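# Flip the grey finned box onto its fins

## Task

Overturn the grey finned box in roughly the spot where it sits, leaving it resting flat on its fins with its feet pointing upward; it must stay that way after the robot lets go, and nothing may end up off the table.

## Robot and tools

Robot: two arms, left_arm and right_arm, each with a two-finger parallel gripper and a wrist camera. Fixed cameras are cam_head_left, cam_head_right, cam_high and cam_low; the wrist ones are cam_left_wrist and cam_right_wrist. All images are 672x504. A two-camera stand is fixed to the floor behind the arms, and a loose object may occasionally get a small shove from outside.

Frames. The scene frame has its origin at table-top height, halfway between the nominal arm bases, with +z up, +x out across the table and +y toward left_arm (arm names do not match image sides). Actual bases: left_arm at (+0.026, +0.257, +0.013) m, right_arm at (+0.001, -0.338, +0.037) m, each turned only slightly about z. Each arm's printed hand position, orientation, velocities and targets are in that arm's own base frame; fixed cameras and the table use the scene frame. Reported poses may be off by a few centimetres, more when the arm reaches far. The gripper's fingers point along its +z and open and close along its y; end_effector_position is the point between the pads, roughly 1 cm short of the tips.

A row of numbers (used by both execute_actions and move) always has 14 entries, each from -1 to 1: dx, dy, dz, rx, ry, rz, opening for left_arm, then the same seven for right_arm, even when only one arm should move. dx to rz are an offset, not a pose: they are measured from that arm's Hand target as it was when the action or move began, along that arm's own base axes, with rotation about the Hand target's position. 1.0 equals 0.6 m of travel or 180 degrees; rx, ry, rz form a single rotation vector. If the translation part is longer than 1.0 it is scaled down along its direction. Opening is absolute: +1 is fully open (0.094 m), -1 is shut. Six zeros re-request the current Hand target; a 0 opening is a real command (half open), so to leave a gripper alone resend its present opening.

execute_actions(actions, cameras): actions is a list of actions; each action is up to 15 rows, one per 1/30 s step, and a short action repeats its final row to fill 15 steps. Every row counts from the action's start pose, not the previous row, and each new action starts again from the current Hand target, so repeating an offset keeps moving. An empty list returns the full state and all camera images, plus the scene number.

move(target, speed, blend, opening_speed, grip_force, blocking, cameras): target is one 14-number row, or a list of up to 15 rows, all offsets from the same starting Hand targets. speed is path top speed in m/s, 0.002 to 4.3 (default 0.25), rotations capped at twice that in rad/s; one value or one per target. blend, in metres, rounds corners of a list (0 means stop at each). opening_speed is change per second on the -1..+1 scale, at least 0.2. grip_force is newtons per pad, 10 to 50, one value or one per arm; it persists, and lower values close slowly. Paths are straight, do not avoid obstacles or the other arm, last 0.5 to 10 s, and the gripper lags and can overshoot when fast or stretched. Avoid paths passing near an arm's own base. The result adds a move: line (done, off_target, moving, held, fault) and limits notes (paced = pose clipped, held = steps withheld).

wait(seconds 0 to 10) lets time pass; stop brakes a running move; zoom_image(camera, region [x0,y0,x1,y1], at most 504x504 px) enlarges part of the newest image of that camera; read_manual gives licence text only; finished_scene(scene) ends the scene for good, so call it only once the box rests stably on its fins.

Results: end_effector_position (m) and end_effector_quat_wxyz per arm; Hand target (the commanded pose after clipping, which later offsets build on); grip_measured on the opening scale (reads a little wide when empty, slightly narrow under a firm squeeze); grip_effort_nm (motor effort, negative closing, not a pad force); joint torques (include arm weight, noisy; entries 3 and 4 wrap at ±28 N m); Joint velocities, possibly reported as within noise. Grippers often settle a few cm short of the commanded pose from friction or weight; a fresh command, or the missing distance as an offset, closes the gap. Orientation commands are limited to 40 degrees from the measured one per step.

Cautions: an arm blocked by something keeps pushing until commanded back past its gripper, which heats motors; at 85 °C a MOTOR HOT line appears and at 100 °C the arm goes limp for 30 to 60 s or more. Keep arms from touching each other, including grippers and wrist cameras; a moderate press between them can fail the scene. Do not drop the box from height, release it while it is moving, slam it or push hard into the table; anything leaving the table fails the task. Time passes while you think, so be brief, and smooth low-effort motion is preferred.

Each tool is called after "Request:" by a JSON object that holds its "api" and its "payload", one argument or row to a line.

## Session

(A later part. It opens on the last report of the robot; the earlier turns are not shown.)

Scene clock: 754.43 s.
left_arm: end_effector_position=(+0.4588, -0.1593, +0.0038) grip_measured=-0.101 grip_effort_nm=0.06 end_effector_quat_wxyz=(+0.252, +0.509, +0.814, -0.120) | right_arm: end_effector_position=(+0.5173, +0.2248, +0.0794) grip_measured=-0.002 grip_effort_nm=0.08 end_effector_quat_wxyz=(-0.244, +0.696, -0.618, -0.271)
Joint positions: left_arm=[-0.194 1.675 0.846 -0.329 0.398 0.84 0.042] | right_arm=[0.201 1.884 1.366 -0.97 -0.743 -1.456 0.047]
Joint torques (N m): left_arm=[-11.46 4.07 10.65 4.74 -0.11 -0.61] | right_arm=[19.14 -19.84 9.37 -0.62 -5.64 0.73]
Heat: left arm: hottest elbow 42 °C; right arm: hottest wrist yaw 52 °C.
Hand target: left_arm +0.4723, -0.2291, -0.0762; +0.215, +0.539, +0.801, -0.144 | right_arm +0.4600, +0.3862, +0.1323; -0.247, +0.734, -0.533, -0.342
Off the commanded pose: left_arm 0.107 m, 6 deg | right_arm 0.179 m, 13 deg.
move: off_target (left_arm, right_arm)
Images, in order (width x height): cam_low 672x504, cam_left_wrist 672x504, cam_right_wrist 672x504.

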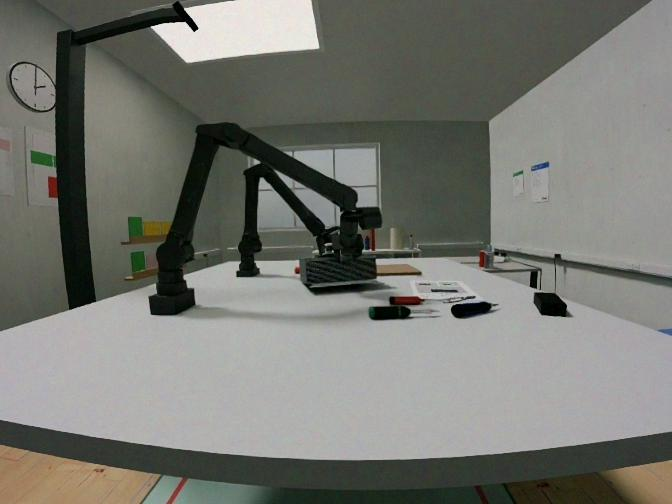

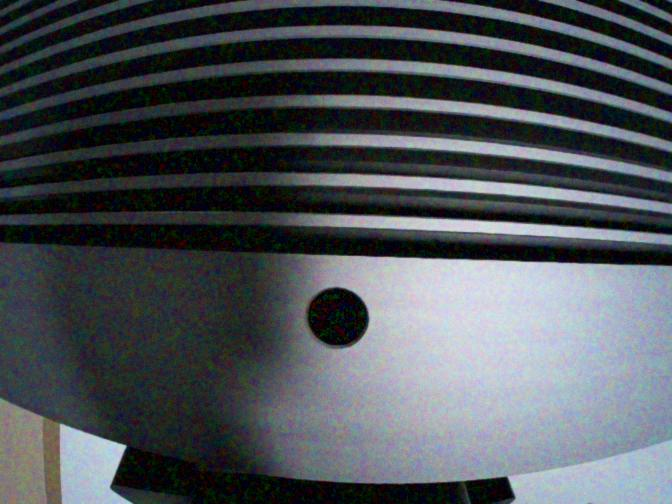

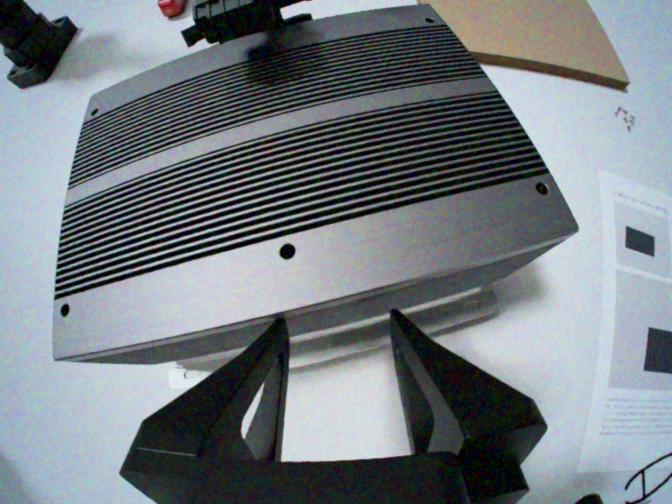

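Request:
{"api": "move", "payload": {
  "target": [0,0,0,0,0,0,-0.1,-0.015,0.047,0.06,0,0,0,0],
  "speed": 0.04,
  "cameras": ["cam_right_wrist","cam_low","cam_left_wrist"]
}}

Request:
{"api": "zoom_image", "payload": {
  "camera": "cam_low",
  "region": [260, 210, 410, 310]
}}

Scene clock: 764.80 s.
left_arm: end_effector_position=(+0.4607, -0.1572, +0.0028) grip_measured=-0.101 grip_effort_nm=0.06 end_effector_quat_wxyz=(+0.255, +0.517, +0.808, -0.120) | right_arm: end_effector_position=(+0.5130, +0.2303, +0.0919) grip_measured=-0.002 grip_effort_nm=0.08 end_effector_quat_wxyz=(-0.233, +0.690, -0.632, -0.267)
Joint positions: left_arm=[-0.186 1.681 0.849 -0.328 0.407 0.867 0.042] | right_arm=[0.217 1.858 1.371 -0.992 -0.719 -1.407 0.047]
Joint torques (N m): left_arm=[-11.99 3.6 10.44 4.66 -0.44 -0.88] | right_arm=[21.89 -21.13 11.03 -0.85 -6.46 0.71]
Heat: left arm: hottest elbow 43 °C; right arm: hottest wrist yaw 69 °C.
Hand target: left_arm +0.4725, -0.2293, -0.0760; +0.216, +0.539, +0.801, -0.144 | right_arm +0.4510, +0.4144, +0.1684; -0.247, +0.734, -0.533, -0.342
Off the commanded pose: left_arm 0.107 m, 6 deg | right_arm 0.209 m, 15 deg.
move: off_target (left_arm, right_arm)
Images, in order (width x height): cam_low 672x504, cam_left_wrist 672x504, cam_right_wrist 672x504.

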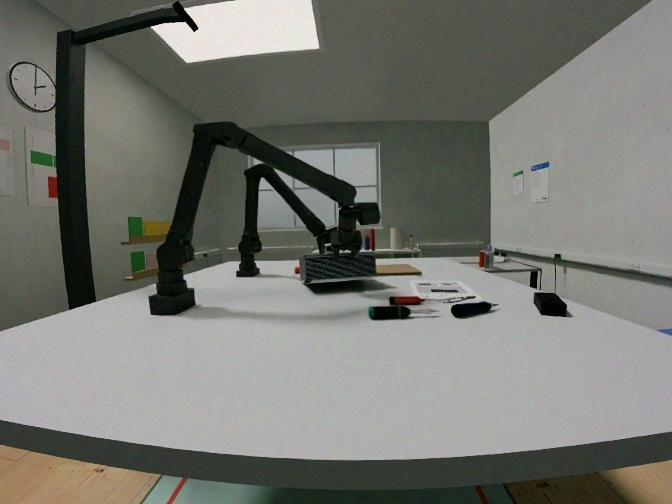

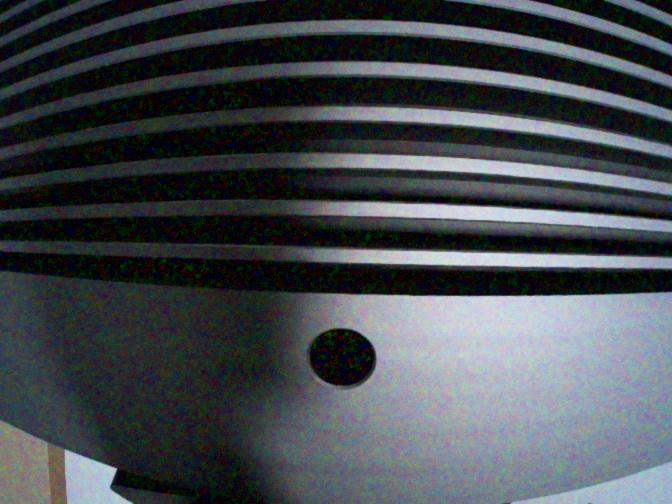

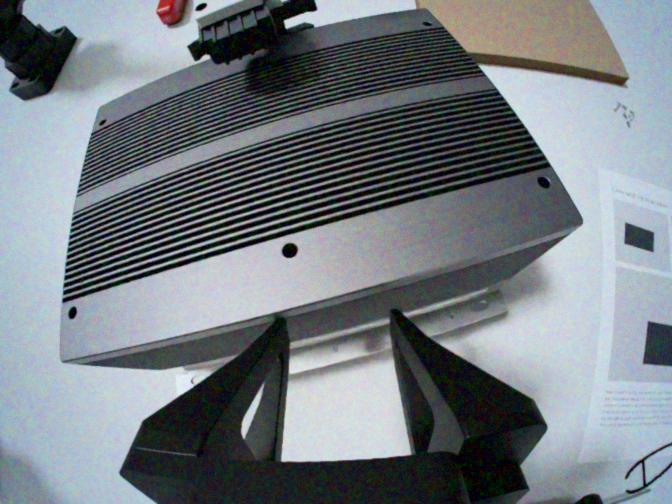

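Scaled by 3.360.

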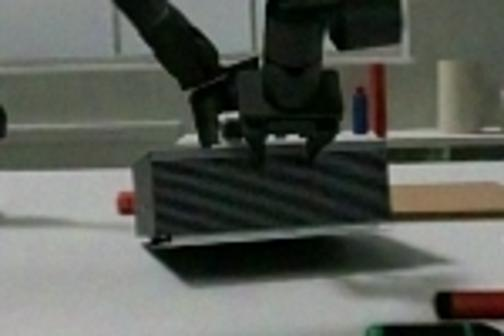

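Request:
{"api": "move", "payload": {
  "target": [-0.045,0.11,0,0,0,0,-0.1,0,0,0.06,0,0,0,0],
  "speed": 0.06,
  "cameras": ["cam_right_wrist","cam_low"]
}}

Request:
{"api": "zoom_image", "payload": {
  "camera": "cam_low",
  "region": [260, 210, 410, 310]
}}

Scene clock: 773.03 s.
left_arm: end_effector_position=(+0.4767, -0.1598, +0.0009) grip_measured=-0.101 grip_effort_nm=0.06 end_effector_quat_wxyz=(+0.291, +0.538, +0.782, -0.122) | right_arm: end_effector_position=(+0.4367, +0.4070, +0.1916) grip_measured=-0.002 grip_effort_nm=0.07 end_effector_quat_wxyz=(-0.232, +0.732, -0.537, -0.349)
Joint positions: left_arm=[-0.169 1.715 0.857 -0.246 0.458 0.925 0.042] | right_arm=[0.531 1.808 1.527 -1.083 -0.846 -1.253 0.047]
Joint torques (N m): left_arm=[-2.78 -2.32 4.01 1.02 -0.72 -0.18] | right_arm=[-0.67 -15.44 11.44 1.1 -0.56 0.07]
Heat: left arm: hottest elbow 42 °C; right arm: hottest wrist yaw 80 °C.
Hand target: left_arm +0.4455, -0.1633, -0.0760; +0.215, +0.540, +0.801, -0.144 | right_arm +0.4510, +0.4145, +0.2044; -0.247, +0.734, -0.533, -0.342
Off the commanded pose: left_arm 0.083 m, 9 deg | right_arm 0.021 m, 2 deg.
move: off_target (left_arm, right_arm)
Images, in order (width x height): cam_low 672x504, cam_right_wrist 672x504.

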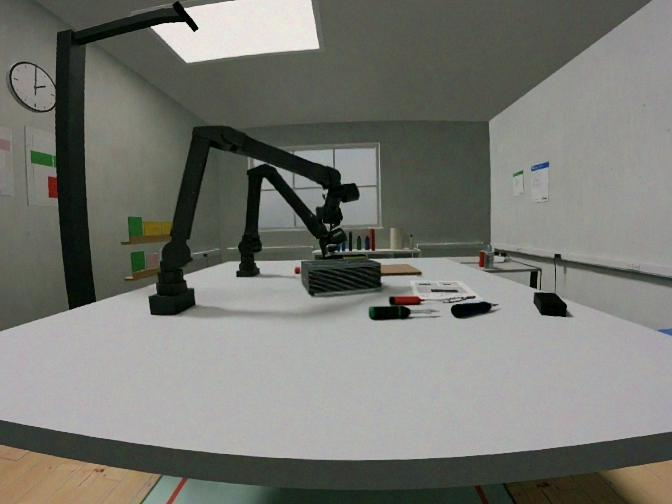

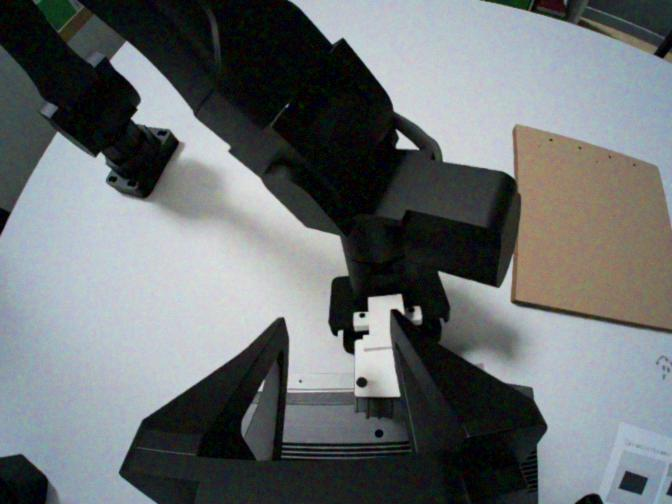

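Scaled by 3.360.

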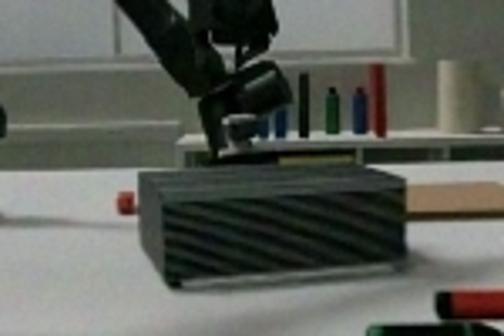

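Request:
{"api": "move", "payload": {
  "target": [
    [0,0,0,0,0,0,-0.1,0.02,-0.1,0.05,0,0,0,0],
    [0,0,0,0,0,0,-0.1,0.08,-0.42,-0.05,0,0,0,0]
  ],
  "speed": 0.2
}}

Request:
{"api": "move", "payload": {
  "target": [
    [-0.03,0.08,0.12,0,0,0,-0.1,0,0,0,0,0,0,0],
    [-0.06,0.12,0.3,0,0,0,-0.1,0,0,0,0,0,0,0]
  ],
  "speed": 0.15,
  "cameras": ["cam_right_wrist","cam_left_wrist","cam_head_left","cam_high"]
}}

Scene clock: 833.17 s.
left_arm: end_effector_position=(+0.4767, -0.1598, +0.0009) grip_measured=-0.101 grip_effort_nm=0.06 end_effector_quat_wxyz=(+0.291, +0.538, +0.782, -0.122) | right_arm: end_effector_position=(+0.4908, +0.1634, +0.1698) grip_measured=-0.002 grip_effort_nm=0.07 end_effector_quat_wxyz=(-0.243, +0.729, -0.537, -0.347)
Joint positions: left_arm=[-0.169 1.715 0.857 -0.246 0.458 0.925 0.042] | right_arm=[0.07 1.858 1.532 -1.539 -0.837 -1.934 0.047]
Joint torques (N m): left_arm=[-2.73 -2.26 4.03 1.02 -0.71 -0.17] | right_arm=[-1.44 -14.97 9.18 -0.39 -0.47 -0.08]
Heat: left arm: hottest elbow 38 °C; right arm: hottest elbow 51 °C.
Hand target: left_arm +0.4455, -0.1633, -0.0760; +0.215, +0.540, +0.801, -0.144 | right_arm +0.4990, +0.1624, +0.1745; -0.247, +0.734, -0.533, -0.341
Off the commanded pose: left_arm 0.083 m, 9 deg | right_arm 0.009 m, 1 deg.
move: off_target (left_arm)

Scene clock: 835.70 s.
left_arm: end_effector_position=(+0.3942, -0.0944, +0.0865) grip_measured=-0.101 grip_effort_nm=0.06 end_effector_quat_wxyz=(+0.197, +0.535, +0.807, -0.154) | right_arm: end_effector_position=(+0.4907, +0.1634, +0.1698) grip_measured=-0.002 grip_effort_nm=0.07 end_effector_quat_wxyz=(-0.243, +0.729, -0.537, -0.347)
Joint positions: left_arm=[-0.038 1.416 0.853 -0.815 0.472 1.088 0.042] | right_arm=[0.07 1.858 1.532 -1.539 -0.837 -1.935 0.047]
Joint torques (N m): left_arm=[-0.03 -9.41 10.45 0.47 0.58 -0.02] | right_arm=[-1.32 -15.27 9.14 -0.29 -0.48 -0.13]
Heat: left arm: hottest elbow 38 °C; right arm: hottest elbow 51 °C.
Hand target: left_arm +0.4094, -0.0913, +0.1039; +0.215, +0.540, +0.801, -0.144 | right_arm +0.4989, +0.1624, +0.1745; -0.247, +0.734, -0.533, -0.342
Off the commanded pose: left_arm 0.023 m, 3 deg | right_arm 0.010 m, 1 deg.
move: off_target (left_arm)
Images, in order (width x height): cam_head_left 672x504, cam_high 672x504, cam_left_wrist 672x504, cam_right_wrist 672x504.

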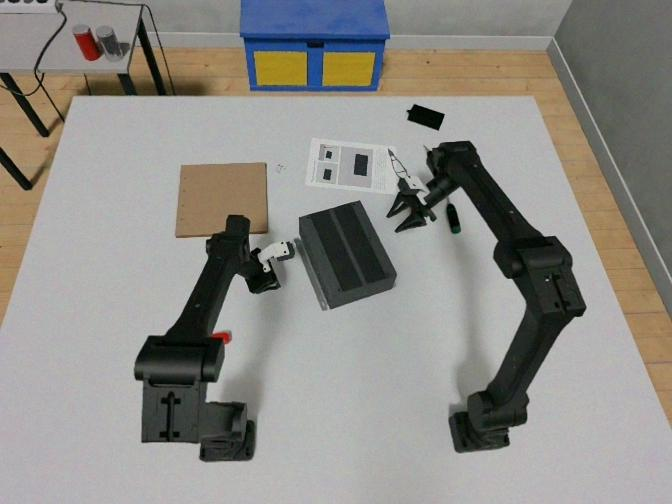

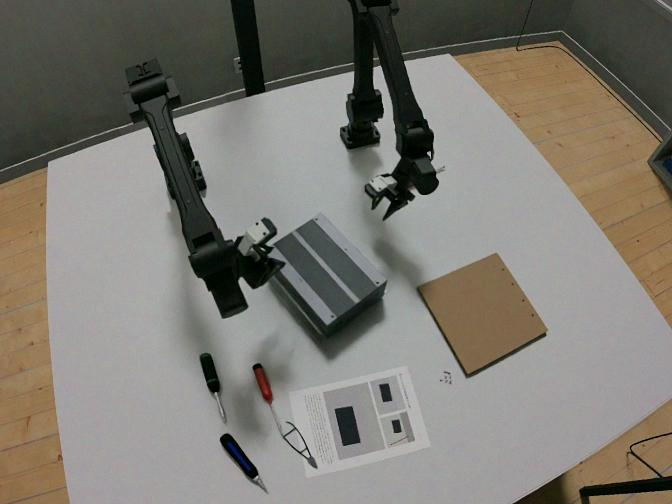

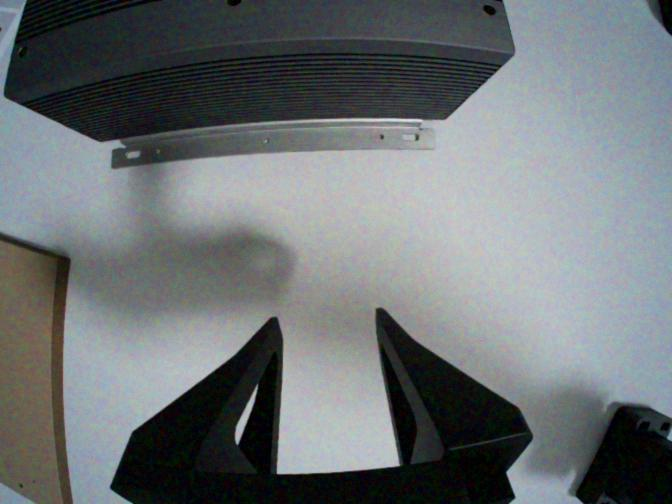

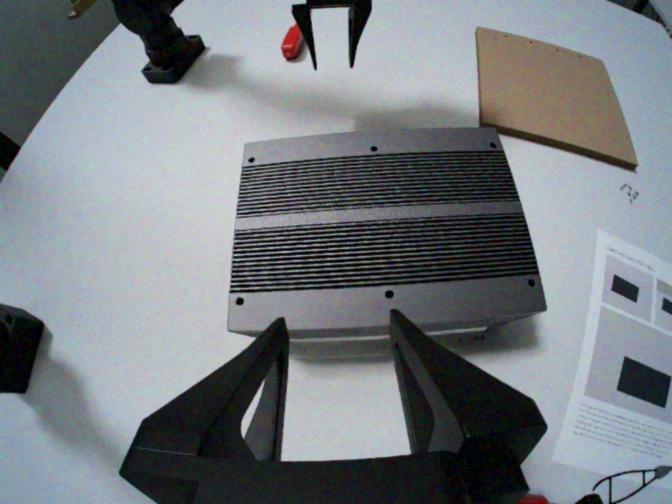

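Request:
{"api": "move", "payload": {
  "target": [
    [0.096,-0.06,-0.06,-0.156,-0.058,-0.017,-0.1,0.077,-0.09,-0.1,0.08,0.024,-0.011,0],
    [0.096,-0.086,-0.145,-0.156,-0.058,-0.017,-0.1,0.077,-0.06,-0.235,0.08,0.024,-0.011,0]
  ],
  "speed": 0.15,
  "cameras": ["cam_right_wrist","cam_left_wrist"]
}}

Scene clock: 879.67 s.
left_arm: end_effector_position=(+0.4696, -0.1389, +0.0284) grip_measured=-0.101 grip_effort_nm=0.06 end_effector_quat_wxyz=(+0.415, +0.507, +0.700, -0.283) | right_arm: end_effector_position=(+0.5433, +0.1190, +0.0347) grip_measured=-0.002 grip_effort_nm=0.07 end_effector_quat_wxyz=(-0.318, +0.658, -0.545, -0.412)
Joint positions: left_arm=[0.009 1.76 0.807 -0.092 0.962 0.982 0.042] | right_arm=[-0.054 2.197 1.591 -1.451 -1.025 -2.09 0.047]
Joint torques (N m): left_arm=[-1.49 -9.76 5.48 1.99 0.48 -0.37] | right_arm=[0.32 -18.14 6.23 -0.14 -0.77 -0.12]
Heat: left arm: hottest elbow 44 °C; right arm: hottest elbow 48 °C.
Hand target: left_arm +0.4670, -0.1429, +0.0169; +0.407, +0.503, +0.705, -0.290 | right_arm +0.5452, +0.1264, +0.0334; -0.323, +0.674, -0.508, -0.429
Off the commanded pose: left_arm 0.012 m, 1 deg | right_arm 0.008 m, 5 deg.
joint sent to its limit (right arm) — joint 6 (wrist roll), lower limit. The joint targets are off in orientation, not in position.
move: off_target (left_arm, right_arm)
Images, in order (width x height): cam_left_wrist 672x504, cam_right_wrist 672x504.

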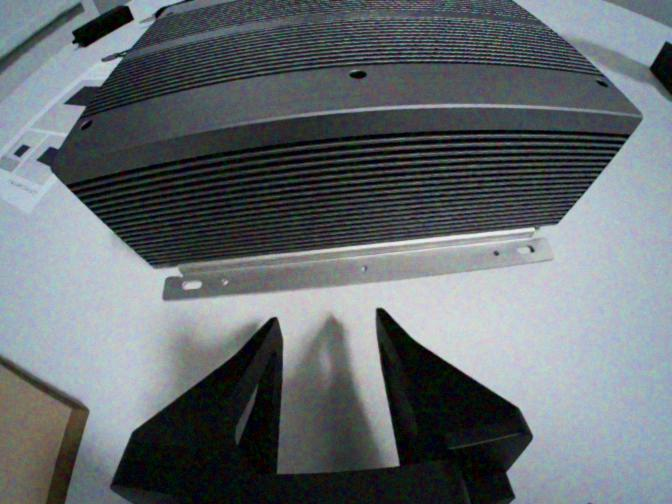

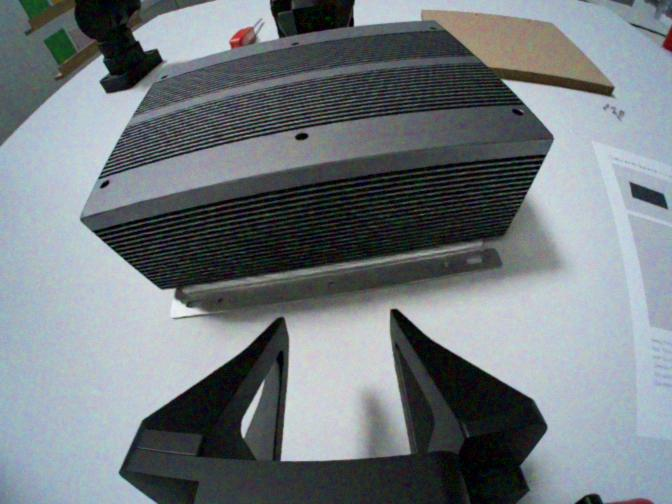

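Request:
{"api": "move", "payload": {
  "target": [
    [-0.03,-0.01,-0.022,0,0,0,-0.1,0,0,0,0,0,0,0],
    [0.0,-0.09,-0.022,0,0,0,-0.1,0,0,0,0,0,0,0]
  ],
  "speed": 0.05,
  "cameras": ["cam_left_wrist"]
}}

Scene clock: 890.63 s.
left_arm: end_effector_position=(+0.4557, -0.1920, +0.0069) grip_measured=-0.101 grip_effort_nm=0.06 end_effector_quat_wxyz=(+0.405, +0.503, +0.706, -0.290) | right_arm: end_effector_position=(+0.5433, +0.1190, +0.0347) grip_measured=-0.002 grip_effort_nm=0.07 end_effector_quat_wxyz=(-0.318, +0.658, -0.545, -0.412)
Joint positions: left_arm=[-0.12 1.799 0.756 0.112 0.891 0.804 0.042] | right_arm=[-0.054 2.197 1.591 -1.451 -1.025 -2.09 0.047]
Joint torques (N m): left_arm=[-1.55 -9.47 7.49 2.21 0.41 -0.32] | right_arm=[0.44 -18.02 6.24 0.03 -0.77 -0.14]
Heat: left arm: hottest elbow 42 °C; right arm: hottest elbow 46 °C.
Hand target: left_arm +0.4671, -0.1969, +0.0038; +0.407, +0.503, +0.705, -0.290 | right_arm +0.5452, +0.1264, +0.0334; -0.323, +0.674, -0.508, -0.429
Off the commanded pose: left_arm 0.013 m, 0 deg | right_arm 0.008 m, 5 deg.
joint sent to its limit (right arm) — joint 6 (wrist roll), lower limit. The joint targets are off in orientation, not in position.
move: off_target (left_arm, right_arm)
Images, in order (width x height): cam_left_wrist 672x504.

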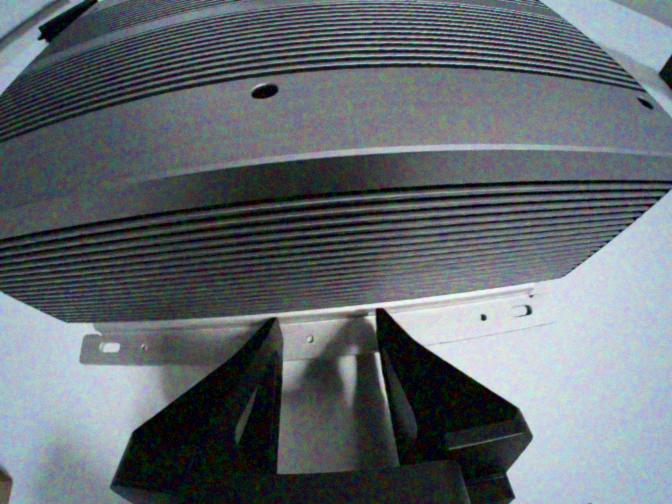

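Request:
{"api": "move", "payload": {
  "target": [0.044,-0.126,-0.03,0,0,0,-0.1,0,0,0,0,0,0,0],
  "speed": 0.05
}}

Request:
{"api": "move", "payload": {
  "target": [0,0,0,0,0,0,-0.1,-0.037,0.128,0.02,0,0,0,0],
  "speed": 0.08,
  "cameras": ["cam_right_wrist","cam_left_wrist"]
}}

Scene clock: 897.67 s.
left_arm: end_effector_position=(+0.4890, -0.2496, +0.0038) grip_measured=-0.101 grip_effort_nm=0.06 end_effector_quat_wxyz=(+0.421, +0.502, +0.703, -0.278) | right_arm: end_effector_position=(+0.5434, +0.1190, +0.0346) grip_measured=-0.002 grip_effort_nm=0.07 end_effector_quat_wxyz=(-0.318, +0.658, -0.544, -0.411)
Joint positions: left_arm=[-0.243 1.88 0.841 0.261 0.796 0.65 0.042] | right_arm=[-0.054 2.197 1.591 -1.45 -1.025 -2.091 0.047]
Joint torques (N m): left_arm=[-4.31 -8.47 8.46 2.25 0 -0.52] | right_arm=[0.5 -18.37 6.24 0.06 -0.83 -0.11]
Heat: left arm: hottest elbow 42 °C; right arm: hottest elbow 44 °C.
Hand target: left_arm +0.4934, -0.2724, -0.0143; +0.407, +0.503, +0.705, -0.290 | right_arm +0.5452, +0.1264, +0.0334; -0.323, +0.674, -0.508, -0.429
Off the commanded pose: left_arm 0.029 m, 2 deg | right_arm 0.008 m, 5 deg.
joint sent to its limit (right arm) — joint 6 (wrist roll), lower limit. The joint targets are off in orientation, not in position.
move: off_target (left_arm, right_arm)

Scene clock: 899.27 s.
left_arm: end_effector_position=(+0.4890, -0.2496, +0.0038) grip_measured=-0.101 grip_effort_nm=0.06 end_effector_quat_wxyz=(+0.421, +0.502, +0.703, -0.278) | right_arm: end_effector_position=(+0.5436, +0.1234, +0.0348) grip_measured=-0.002 grip_effort_nm=0.07 end_effector_quat_wxyz=(-0.341, +0.661, -0.541, -0.392)
Joint positions: left_arm=[-0.243 1.88 0.841 0.261 0.796 0.65 0.042] | right_arm=[-0.05 2.162 1.535 -1.34 -1.049 -2.05 0.047]
Joint torques (N m): left_arm=[-4.31 -8.41 8.5 2.24 0.02 -0.53] | right_arm=[10.11 -19.96 4.41 -0.27 -2.41 0.24]
Heat: left arm: hottest elbow 42 °C; right arm: hottest elbow 44 °C.
Hand target: left_arm +0.4934, -0.2724, -0.0142; +0.407, +0.503, +0.705, -0.290 | right_arm +0.5229, +0.2032, +0.0455; -0.323, +0.674, -0.508, -0.429
Off the commanded pose: left_arm 0.029 m, 2 deg | right_arm 0.083 m, 6 deg.
move: off_target (left_arm, right_arm)
Images, in order (width x height): cam_left_wrist 672x504, cam_right_wrist 672x504.

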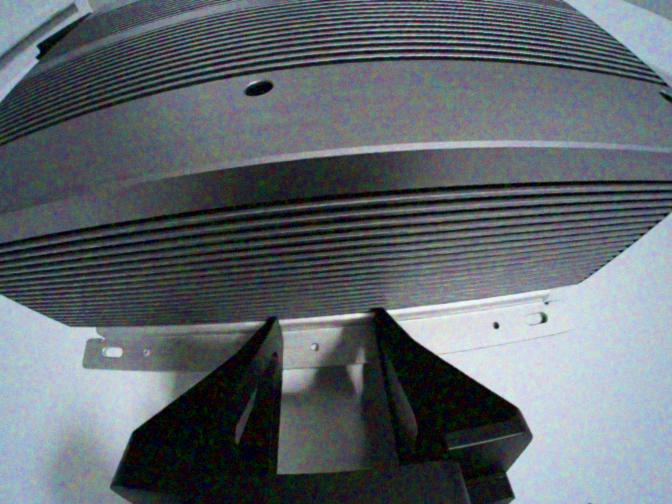

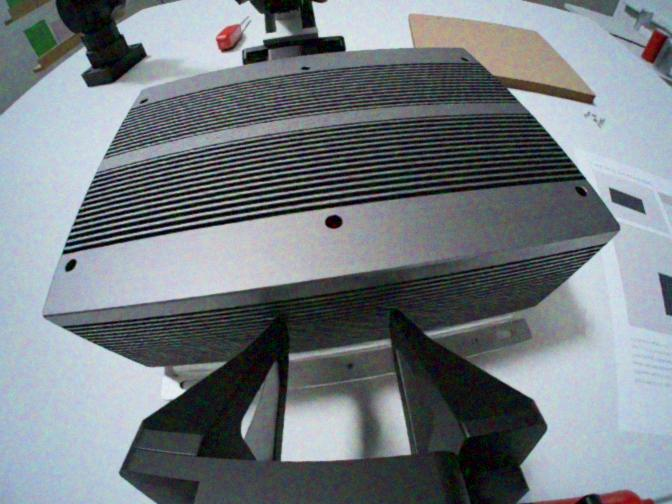

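Request:
{"api": "move", "payload": {
  "target": [0.027,-0.08,0,0,0,0,-0.1,-0.034,0.12,0.05,0,0,0,0],
  "speed": 0.08
}}

Request:
{"api": "move", "payload": {
  "target": [0,0,0,0,0,0,-0.1,-0.01,0.035,0.1,0,0,0,0],
  "speed": 0.06,
  "cameras": ["cam_right_wrist","cam_left_wrist","cam_low"]
}}

Request:
{"api": "zoom_image", "payload": {
  "camera": "cam_low",
  "region": [260, 210, 410, 310]
}}

Scene clock: 908.00 s.
left_arm: end_effector_position=(+0.4907, -0.2510, +0.0034) grip_measured=-0.101 grip_effort_nm=0.06 end_effector_quat_wxyz=(+0.420, +0.496, +0.709, -0.274) | right_arm: end_effector_position=(+0.5446, +0.1234, +0.0366) grip_measured=-0.002 grip_effort_nm=0.07 end_effector_quat_wxyz=(-0.349, +0.651, -0.572, -0.356)
Joint positions: left_arm=[-0.249 1.879 0.841 0.267 0.776 0.629 0.042] | right_arm=[-0.047 2.085 1.437 -1.131 -1.031 -1.864 0.047]
Joint torques (N m): left_arm=[-10.93 -6.3 12.94 2.82 -1.46 -1.11] | right_arm=[18.37 -21.48 4.11 -1.31 -4.32 0.58]
Heat: left arm: hottest elbow 43 °C; right arm: hottest elbow 43 °C.
Hand target: left_arm +0.5096, -0.3204, -0.0144; +0.407, +0.503, +0.705, -0.290 | right_arm +0.5026, +0.2752, +0.0755; -0.323, +0.674, -0.508, -0.429
Off the commanded pose: left_arm 0.074 m, 3 deg | right_arm 0.162 m, 12 deg.
move: off_target (left_arm, right_arm)

Scene clock: 910.57 s.
left_arm: end_effector_position=(+0.4966, -0.2497, +0.0079) grip_measured=-0.101 grip_effort_nm=0.06 end_effector_quat_wxyz=(+0.416, +0.469, +0.727, -0.279) | right_arm: end_effector_position=(+0.5325, +0.2122, +0.1751) grip_measured=-0.001 grip_effort_nm=0.07 end_effector_quat_wxyz=(-0.376, +0.652, -0.539, -0.379)
Joint positions: left_arm=[-0.248 1.872 0.845 0.271 0.758 0.556 0.042] | right_arm=[0.102 1.871 1.471 -1.165 -1.127 -1.654 0.047]
Joint torques (N m): left_arm=[-10.81 -5.83 12.44 2.96 -0.8 -0.38] | right_arm=[11.87 -12.16 5.15 0.5 -0.6 0.02]
Heat: left arm: hottest elbow 43 °C; right arm: hottest elbow 43 °C.
Hand target: left_arm +0.5096, -0.3205, -0.0143; +0.407, +0.503, +0.705, -0.290 | right_arm +0.4966, +0.2963, +0.1355; -0.323, +0.674, -0.508, -0.429
Off the commanded pose: left_arm 0.075 m, 5 deg | right_arm 0.100 m, 9 deg.
move: off_target (left_arm, right_arm)
Images, in order (width x height): cam_low 672x504, cam_left_wrist 672x504, cam_right_wrist 672x504.

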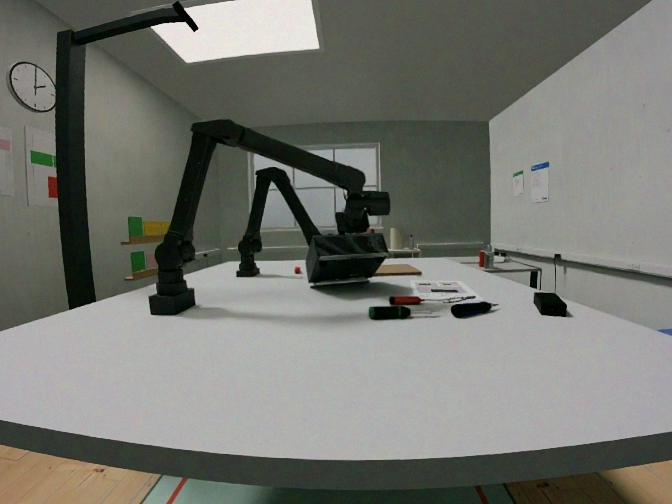

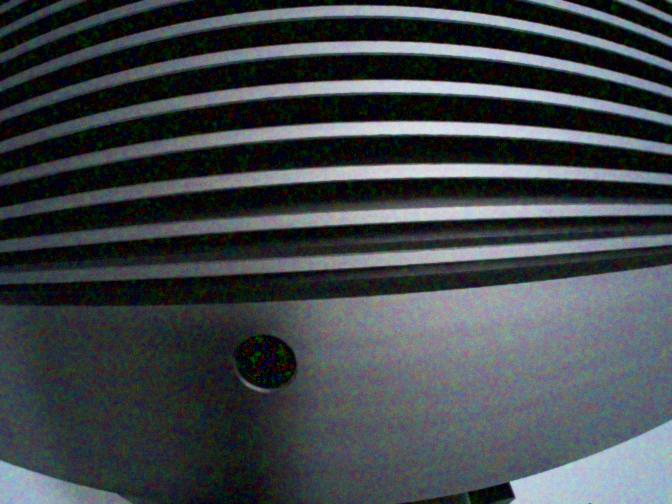

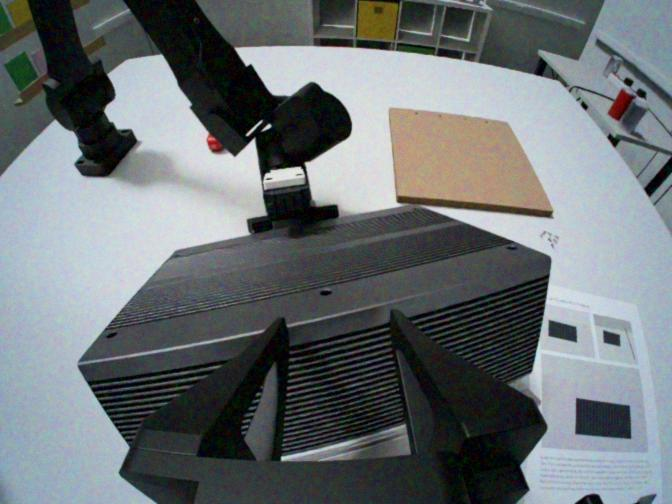

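Scaled by 3.360.

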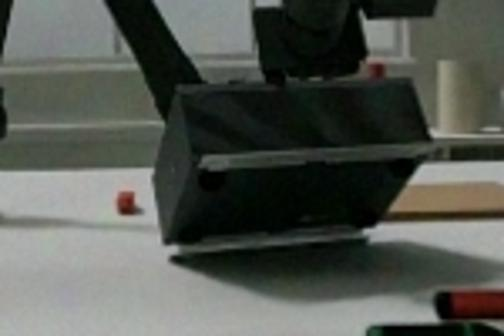

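Request:
{"api": "move", "payload": {
  "target": [-0.035,0.1,0.0,0,0,0,-0.1,-0.02,0.07,0.02,0,0,0,0],
  "speed": 0.05,
  "cameras": ["cam_right_wrist","cam_left_wrist","cam_low","cam_head_left"]
}}

Request:
{"api": "zoom_image", "payload": {
  "camera": "cam_low",
  "region": [260, 210, 410, 310]
}}

Scene clock: 944.77 s.
left_arm: end_effector_position=(+0.4918, -0.2654, +0.0019) grip_measured=-0.101 grip_effort_nm=0.06 end_effector_quat_wxyz=(+0.420, +0.504, +0.698, -0.287) | right_arm: end_effector_position=(+0.4754, +0.3400, +0.1394) grip_measured=-0.001 grip_effort_nm=0.07 end_effector_quat_wxyz=(-0.312, +0.675, -0.508, -0.435)
Joint positions: left_arm=[-0.269 1.903 0.864 0.277 0.798 0.625 0.042] | right_arm=[0.349 1.907 1.422 -0.989 -1.127 -1.44 0.047]
Joint torques (N m): left_arm=[-0.09 -11.4 5.41 1.4 0.56 -0.07] | right_arm=[-1.85 -16.85 8.12 0.98 -0.82 0.07]
Heat: left arm: hottest elbow 46 °C; right arm: hottest elbow 41 °C.
Hand target: left_arm +0.4887, -0.2604, -0.0143; +0.407, +0.503, +0.705, -0.290 | right_arm +0.4846, +0.3383, +0.1475; -0.323, +0.674, -0.508, -0.429
Off the commanded pose: left_arm 0.017 m, 2 deg | right_arm 0.012 m, 1 deg.
move: off_target (left_arm, right_arm)
Images, in order (width x height): cam_head_left 672x504, cam_low 672x504, cam_left_wrist 672x504, cam_right_wrist 672x504.

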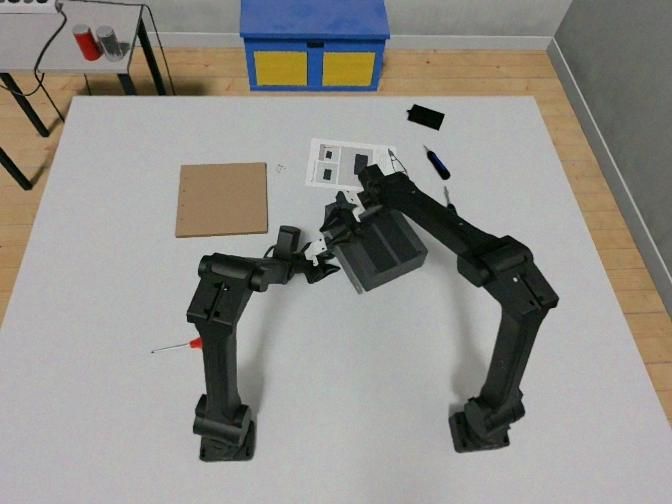

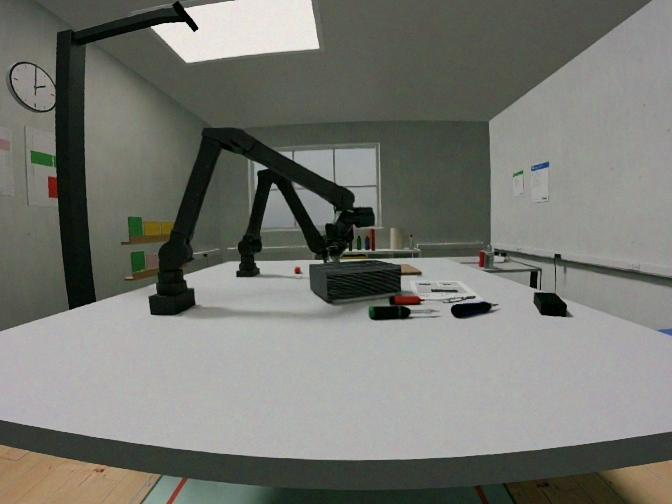

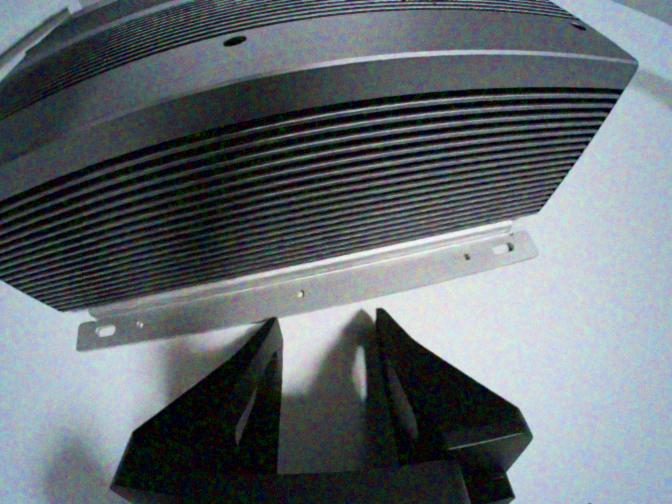

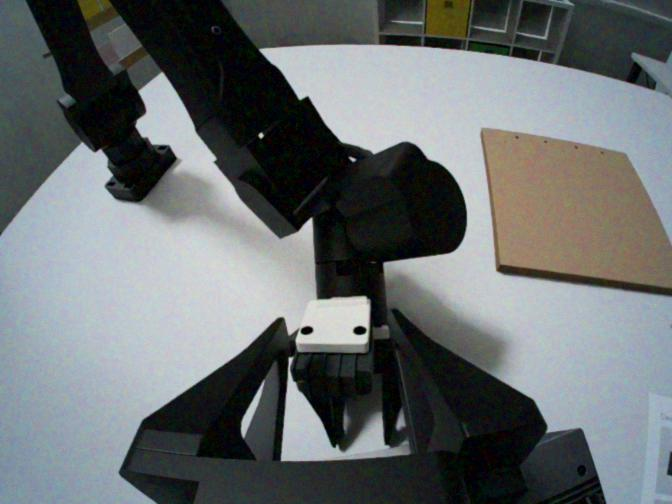

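Scaled by 3.360.

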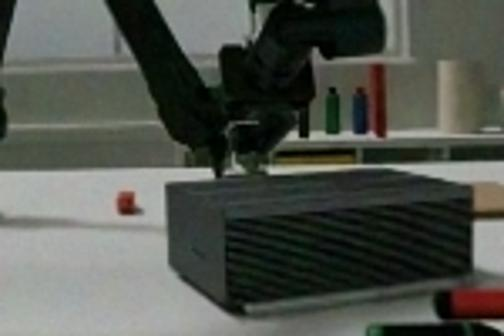

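Request:
{"api": "move", "payload": {
  "target": [
    [0,0,0,0,0,0,-0.1,0.03,-0.08,0.15,0,0,0,0.9],
    [-0.06,0.18,0.1,0,0,0,-0.1,0.15,-0.6,0.05,-0.161,0.404,-0.25,0.9]
  ],
  "speed": 0.2,
  "cameras": ["cam_right_wrist","cam_left_wrist","cam_head_left","cam_high"]
}}

Scene clock: 1032.87 s.
left_arm: end_effector_position=(+0.4533, -0.1565, +0.0401) grip_measured=-0.101 grip_effort_nm=0.06 end_effector_quat_wxyz=(+0.402, +0.501, +0.708, -0.294) | right_arm: end_effector_position=(+0.5636, -0.0131, +0.1708) grip_measured=+0.898 grip_effort_nm=0.08 end_effector_quat_wxyz=(+0.016, -0.090, +0.901, +0.424)
Joint positions: left_arm=[-0.033 1.702 0.774 -0.102 0.944 0.918 0.042] | right_arm=[-0.25 2.013 1.768 -1.679 -0.821 -0.603 0.089]
Joint torques (N m): left_arm=[0.03 -12.4 5.57 1.07 0.73 -0.05] | right_arm=[-2.2 -16.91 10.43 -0.5 -0.5 -0.04]
Heat: left arm: hottest elbow 40 °C; right arm: hottest elbow 43 °C.
Hand target: left_arm +0.4527, -0.1524, +0.0458; +0.407, +0.503, +0.705, -0.290 | right_arm +0.5746, -0.0216, +0.1774; -0.064, -0.125, +0.878, +0.458
Off the commanded pose: left_arm 0.007 m, 1 deg | right_arm 0.016 m, 11 deg.
joint sent to its limit (right arm) — joint 4 (wrist pitch), lower limit. The joint targets are off in orientation, not in position.
move: off_target (right_arm)
Images, in order (width x height): cam_head_left 672x504, cam_high 672x504, cam_left_wrist 672x504, cam_right_wrist 672x504.

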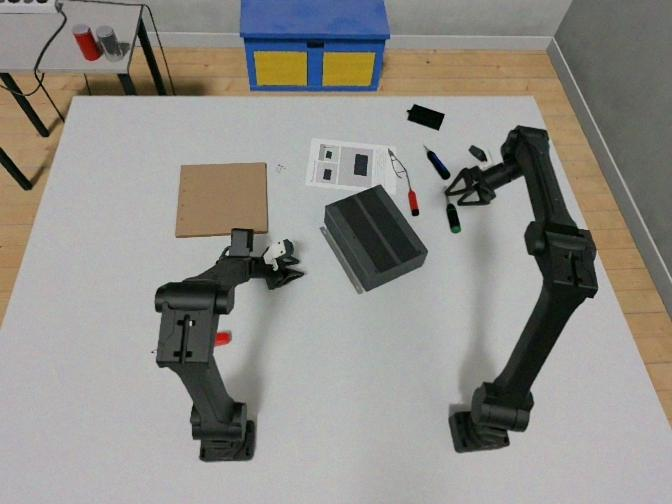

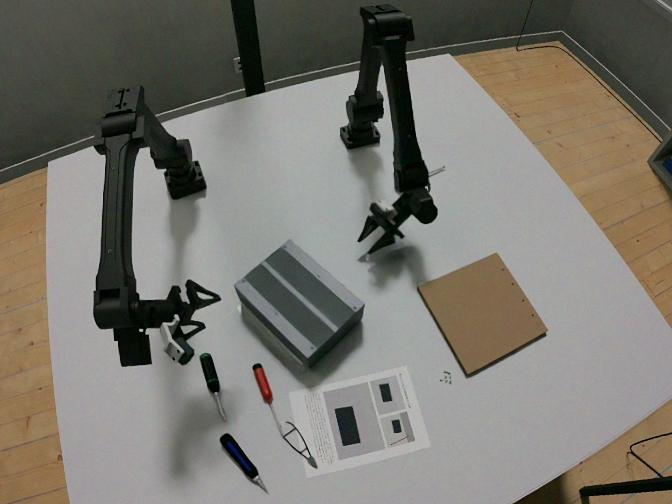

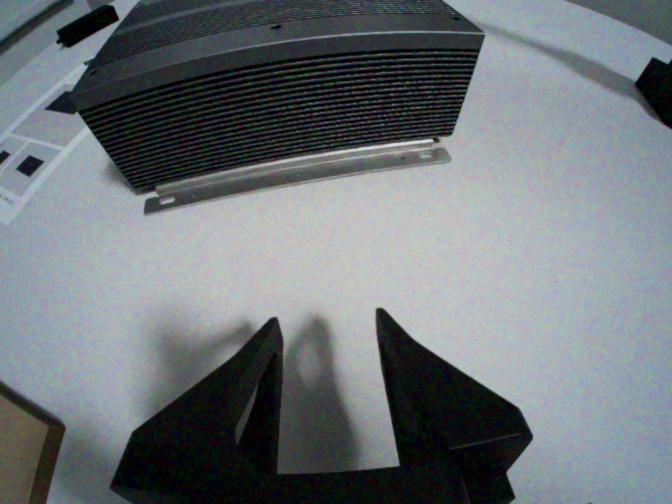

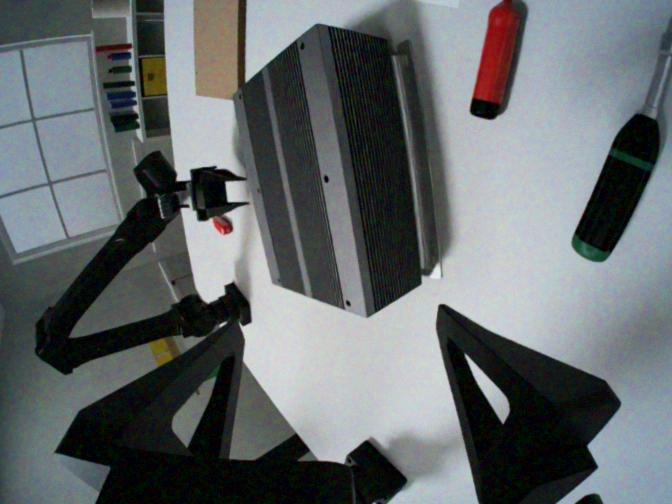

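Request:
{"api": "move", "payload": {
  "target": [
    [0.086,-0.155,-0.06,0,0,0.039,-0.1,0.053,0.03,0,0,0,0,0.91],
    [0.122,-0.23,-0.074,0,0,0.039,-0.1,0.053,0.07,-0.24,0,0,0,0.91]
  ],
  "speed": 0.12,
  "cameras": ["cam_right_wrist","cam_left_wrist"]
}}

Scene clock: 1086.90 s.
left_arm: end_effector_position=(+0.5161, -0.2822, +0.0065) grip_measured=-0.101 grip_effort_nm=0.05 end_effector_quat_wxyz=(+0.422, +0.460, +0.736, -0.263) | right_arm: end_effector_position=(+0.5958, +0.0152, +0.0264) grip_measured=+0.908 grip_effort_nm=0.08 end_effector_quat_wxyz=(-0.062, -0.104, +0.881, +0.457)
Joint positions: left_arm=[-0.315 1.911 0.907 0.303 0.668 0.483 0.042] | right_arm=[-0.191 2.35 1.91 -1.68 -0.832 -0.675 0.09]
Joint torques (N m): left_arm=[-1.32 -11.4 8.18 2.54 0.22 -0.34] | right_arm=[0.21 -20.72 9.14 -0.66 -0.4 -0.21]
Heat: left arm: hottest elbow 39 °C; right arm: hottest elbow 49 °C.
Hand target: left_arm +0.5258, -0.2905, +0.0013; +0.424, +0.459, +0.735, -0.265 | right_arm +0.6064, +0.0204, +0.0334; -0.064, -0.125, +0.878, +0.458
Off the commanded pose: left_arm 0.014 m, 0 deg | right_arm 0.014 m, 2 deg.
joint sent to its limit (right arm) — joint 4 (wrist pitch), lower limit. The joint targets still meet the commanded pose.
move: off_target (left_arm, right_arm)
Images, in order (width x height): cam_left_wrist 672x504, cam_right_wrist 672x504.

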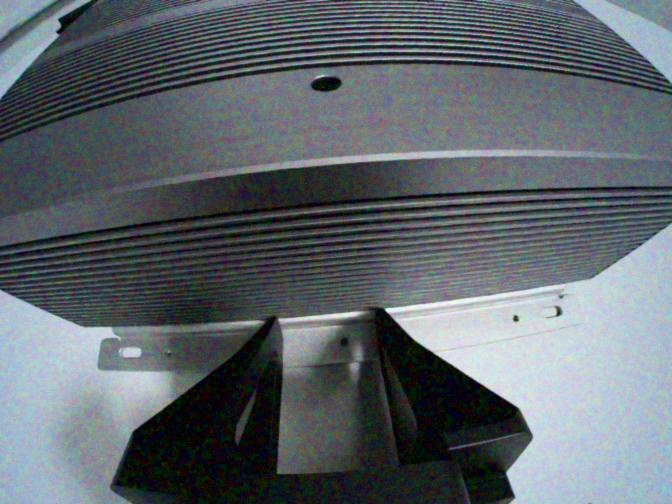

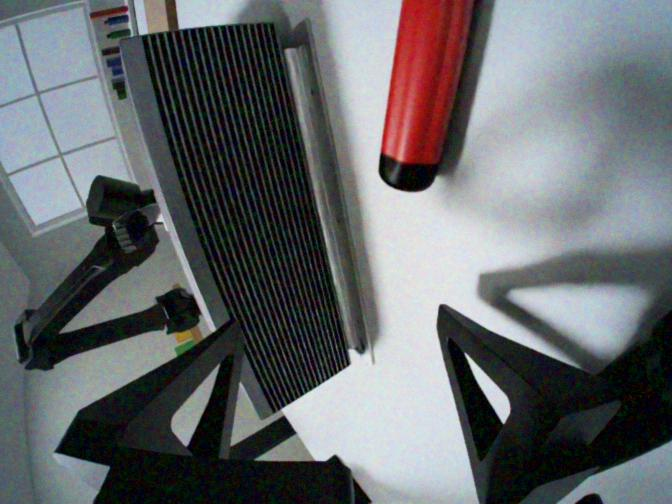

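Request:
{"api": "move", "payload": {
  "target": [0,0,0,0,0,0,-0.1,-0.003,0.09,-0.015,0,0,0,0.91],
  "speed": 0.08,
  "cameras": ["cam_right_wrist","cam_low"]
}}

Request:
{"api": "zoom_image", "payload": {
  "camera": "cam_low",
  "region": [280, 220, 430, 320]
}}

Scene clock: 1100.43 s.
left_arm: end_effector_position=(+0.5161, -0.2822, +0.0065) grip_measured=-0.101 grip_effort_nm=0.06 end_effector_quat_wxyz=(+0.422, +0.460, +0.736, -0.263) | right_arm: end_effector_position=(+0.6036, +0.0699, +0.0247) grip_measured=+0.908 grip_effort_nm=0.08 end_effector_quat_wxyz=(-0.065, -0.125, +0.878, +0.458)
Joint positions: left_arm=[-0.315 1.911 0.907 0.303 0.668 0.483 0.042] | right_arm=[-0.103 2.35 1.91 -1.624 -0.863 -0.617 0.09]
Joint torques (N m): left_arm=[-1.55 -11.4 8.21 2.56 0.22 -0.33] | right_arm=[-0.44 -21.07 6.26 -0.17 -0.72 -0.06]
Heat: left arm: hottest elbow 39 °C; right arm: hottest elbow 47 °C.
Hand target: left_arm +0.5258, -0.2905, +0.0013; +0.424, +0.459, +0.735, -0.264 | right_arm +0.6046, +0.0742, +0.0244; -0.064, -0.125, +0.878, +0.458
Off the commanded pose: left_arm 0.014 m, 0 deg | right_arm 0.005 m, 0 deg.
move: off_target (left_arm)
Images, in order (width x height): cam_low 672x504, cam_right_wrist 672x504.

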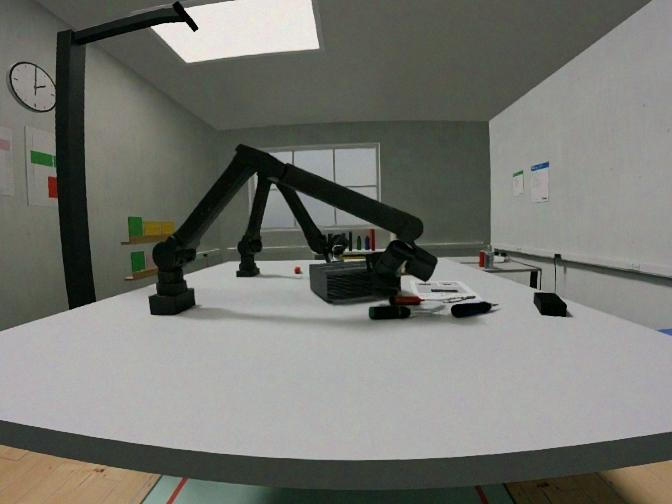

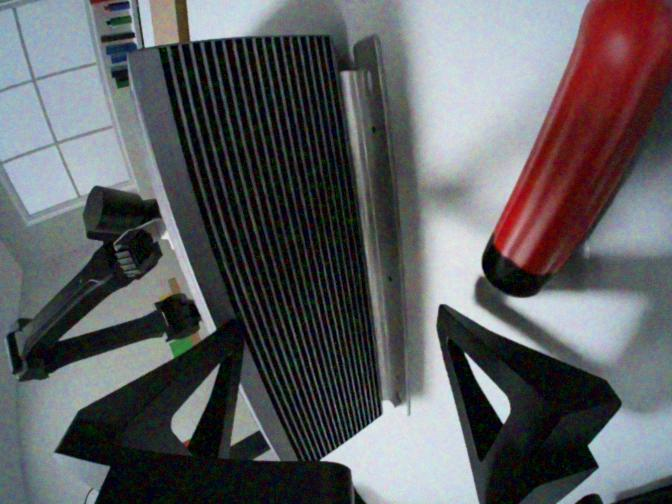

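Scaled by 3.360.

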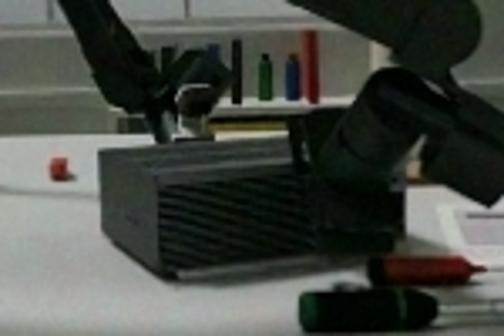

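Request:
{"api": "move", "payload": {
  "target": [
    [0,0,0,0,0,0,-0.1,0,0,-0.02,0,0,0,0.91],
    [0.02,-0.04,-0.01,0,0,0,-0.1,-0.012,0.03,-0.02,0,0,0,0.91]
  ],
  "speed": 0.06,
  "cameras": ["cam_right_wrist"]
}}

Scene clock: 1109.50 s.
left_arm: end_effector_position=(+0.5187, -0.2838, +0.0063) grip_measured=-0.101 grip_effort_nm=0.06 end_effector_quat_wxyz=(+0.422, +0.457, +0.738, -0.261) | right_arm: end_effector_position=(+0.6007, +0.0740, +0.0110) grip_measured=+0.908 grip_effort_nm=0.08 end_effector_quat_wxyz=(-0.057, -0.118, +0.879, +0.458)
Joint positions: left_arm=[-0.319 1.915 0.913 0.305 0.659 0.473 0.042] | right_arm=[-0.099 2.343 1.861 -1.55 -0.875 -0.584 0.09]
Joint torques (N m): left_arm=[-4.48 -8.76 11.37 2.86 -0.55 -0.54] | right_arm=[1.96 -21.54 5.52 0.08 -0.74 0.02]
Heat: left arm: hottest elbow 39 °C; right arm: hottest elbow 45 °C.
Hand target: left_arm +0.5378, -0.3144, -0.0047; +0.424, +0.459, +0.735, -0.264 | right_arm +0.5975, +0.0922, +0.0123; -0.064, -0.125, +0.878, +0.458
Off the commanded pose: left_arm 0.038 m, 1 deg | right_arm 0.019 m, 1 deg.
move: off_target (left_arm, right_arm)
Images, in order (width x height): cam_right_wrist 672x504.

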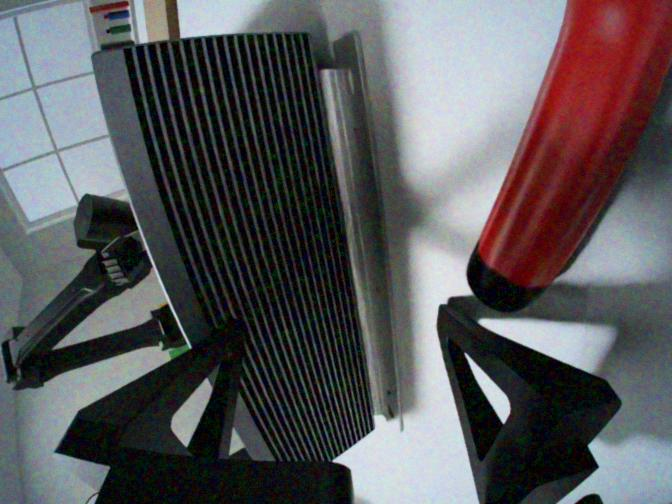

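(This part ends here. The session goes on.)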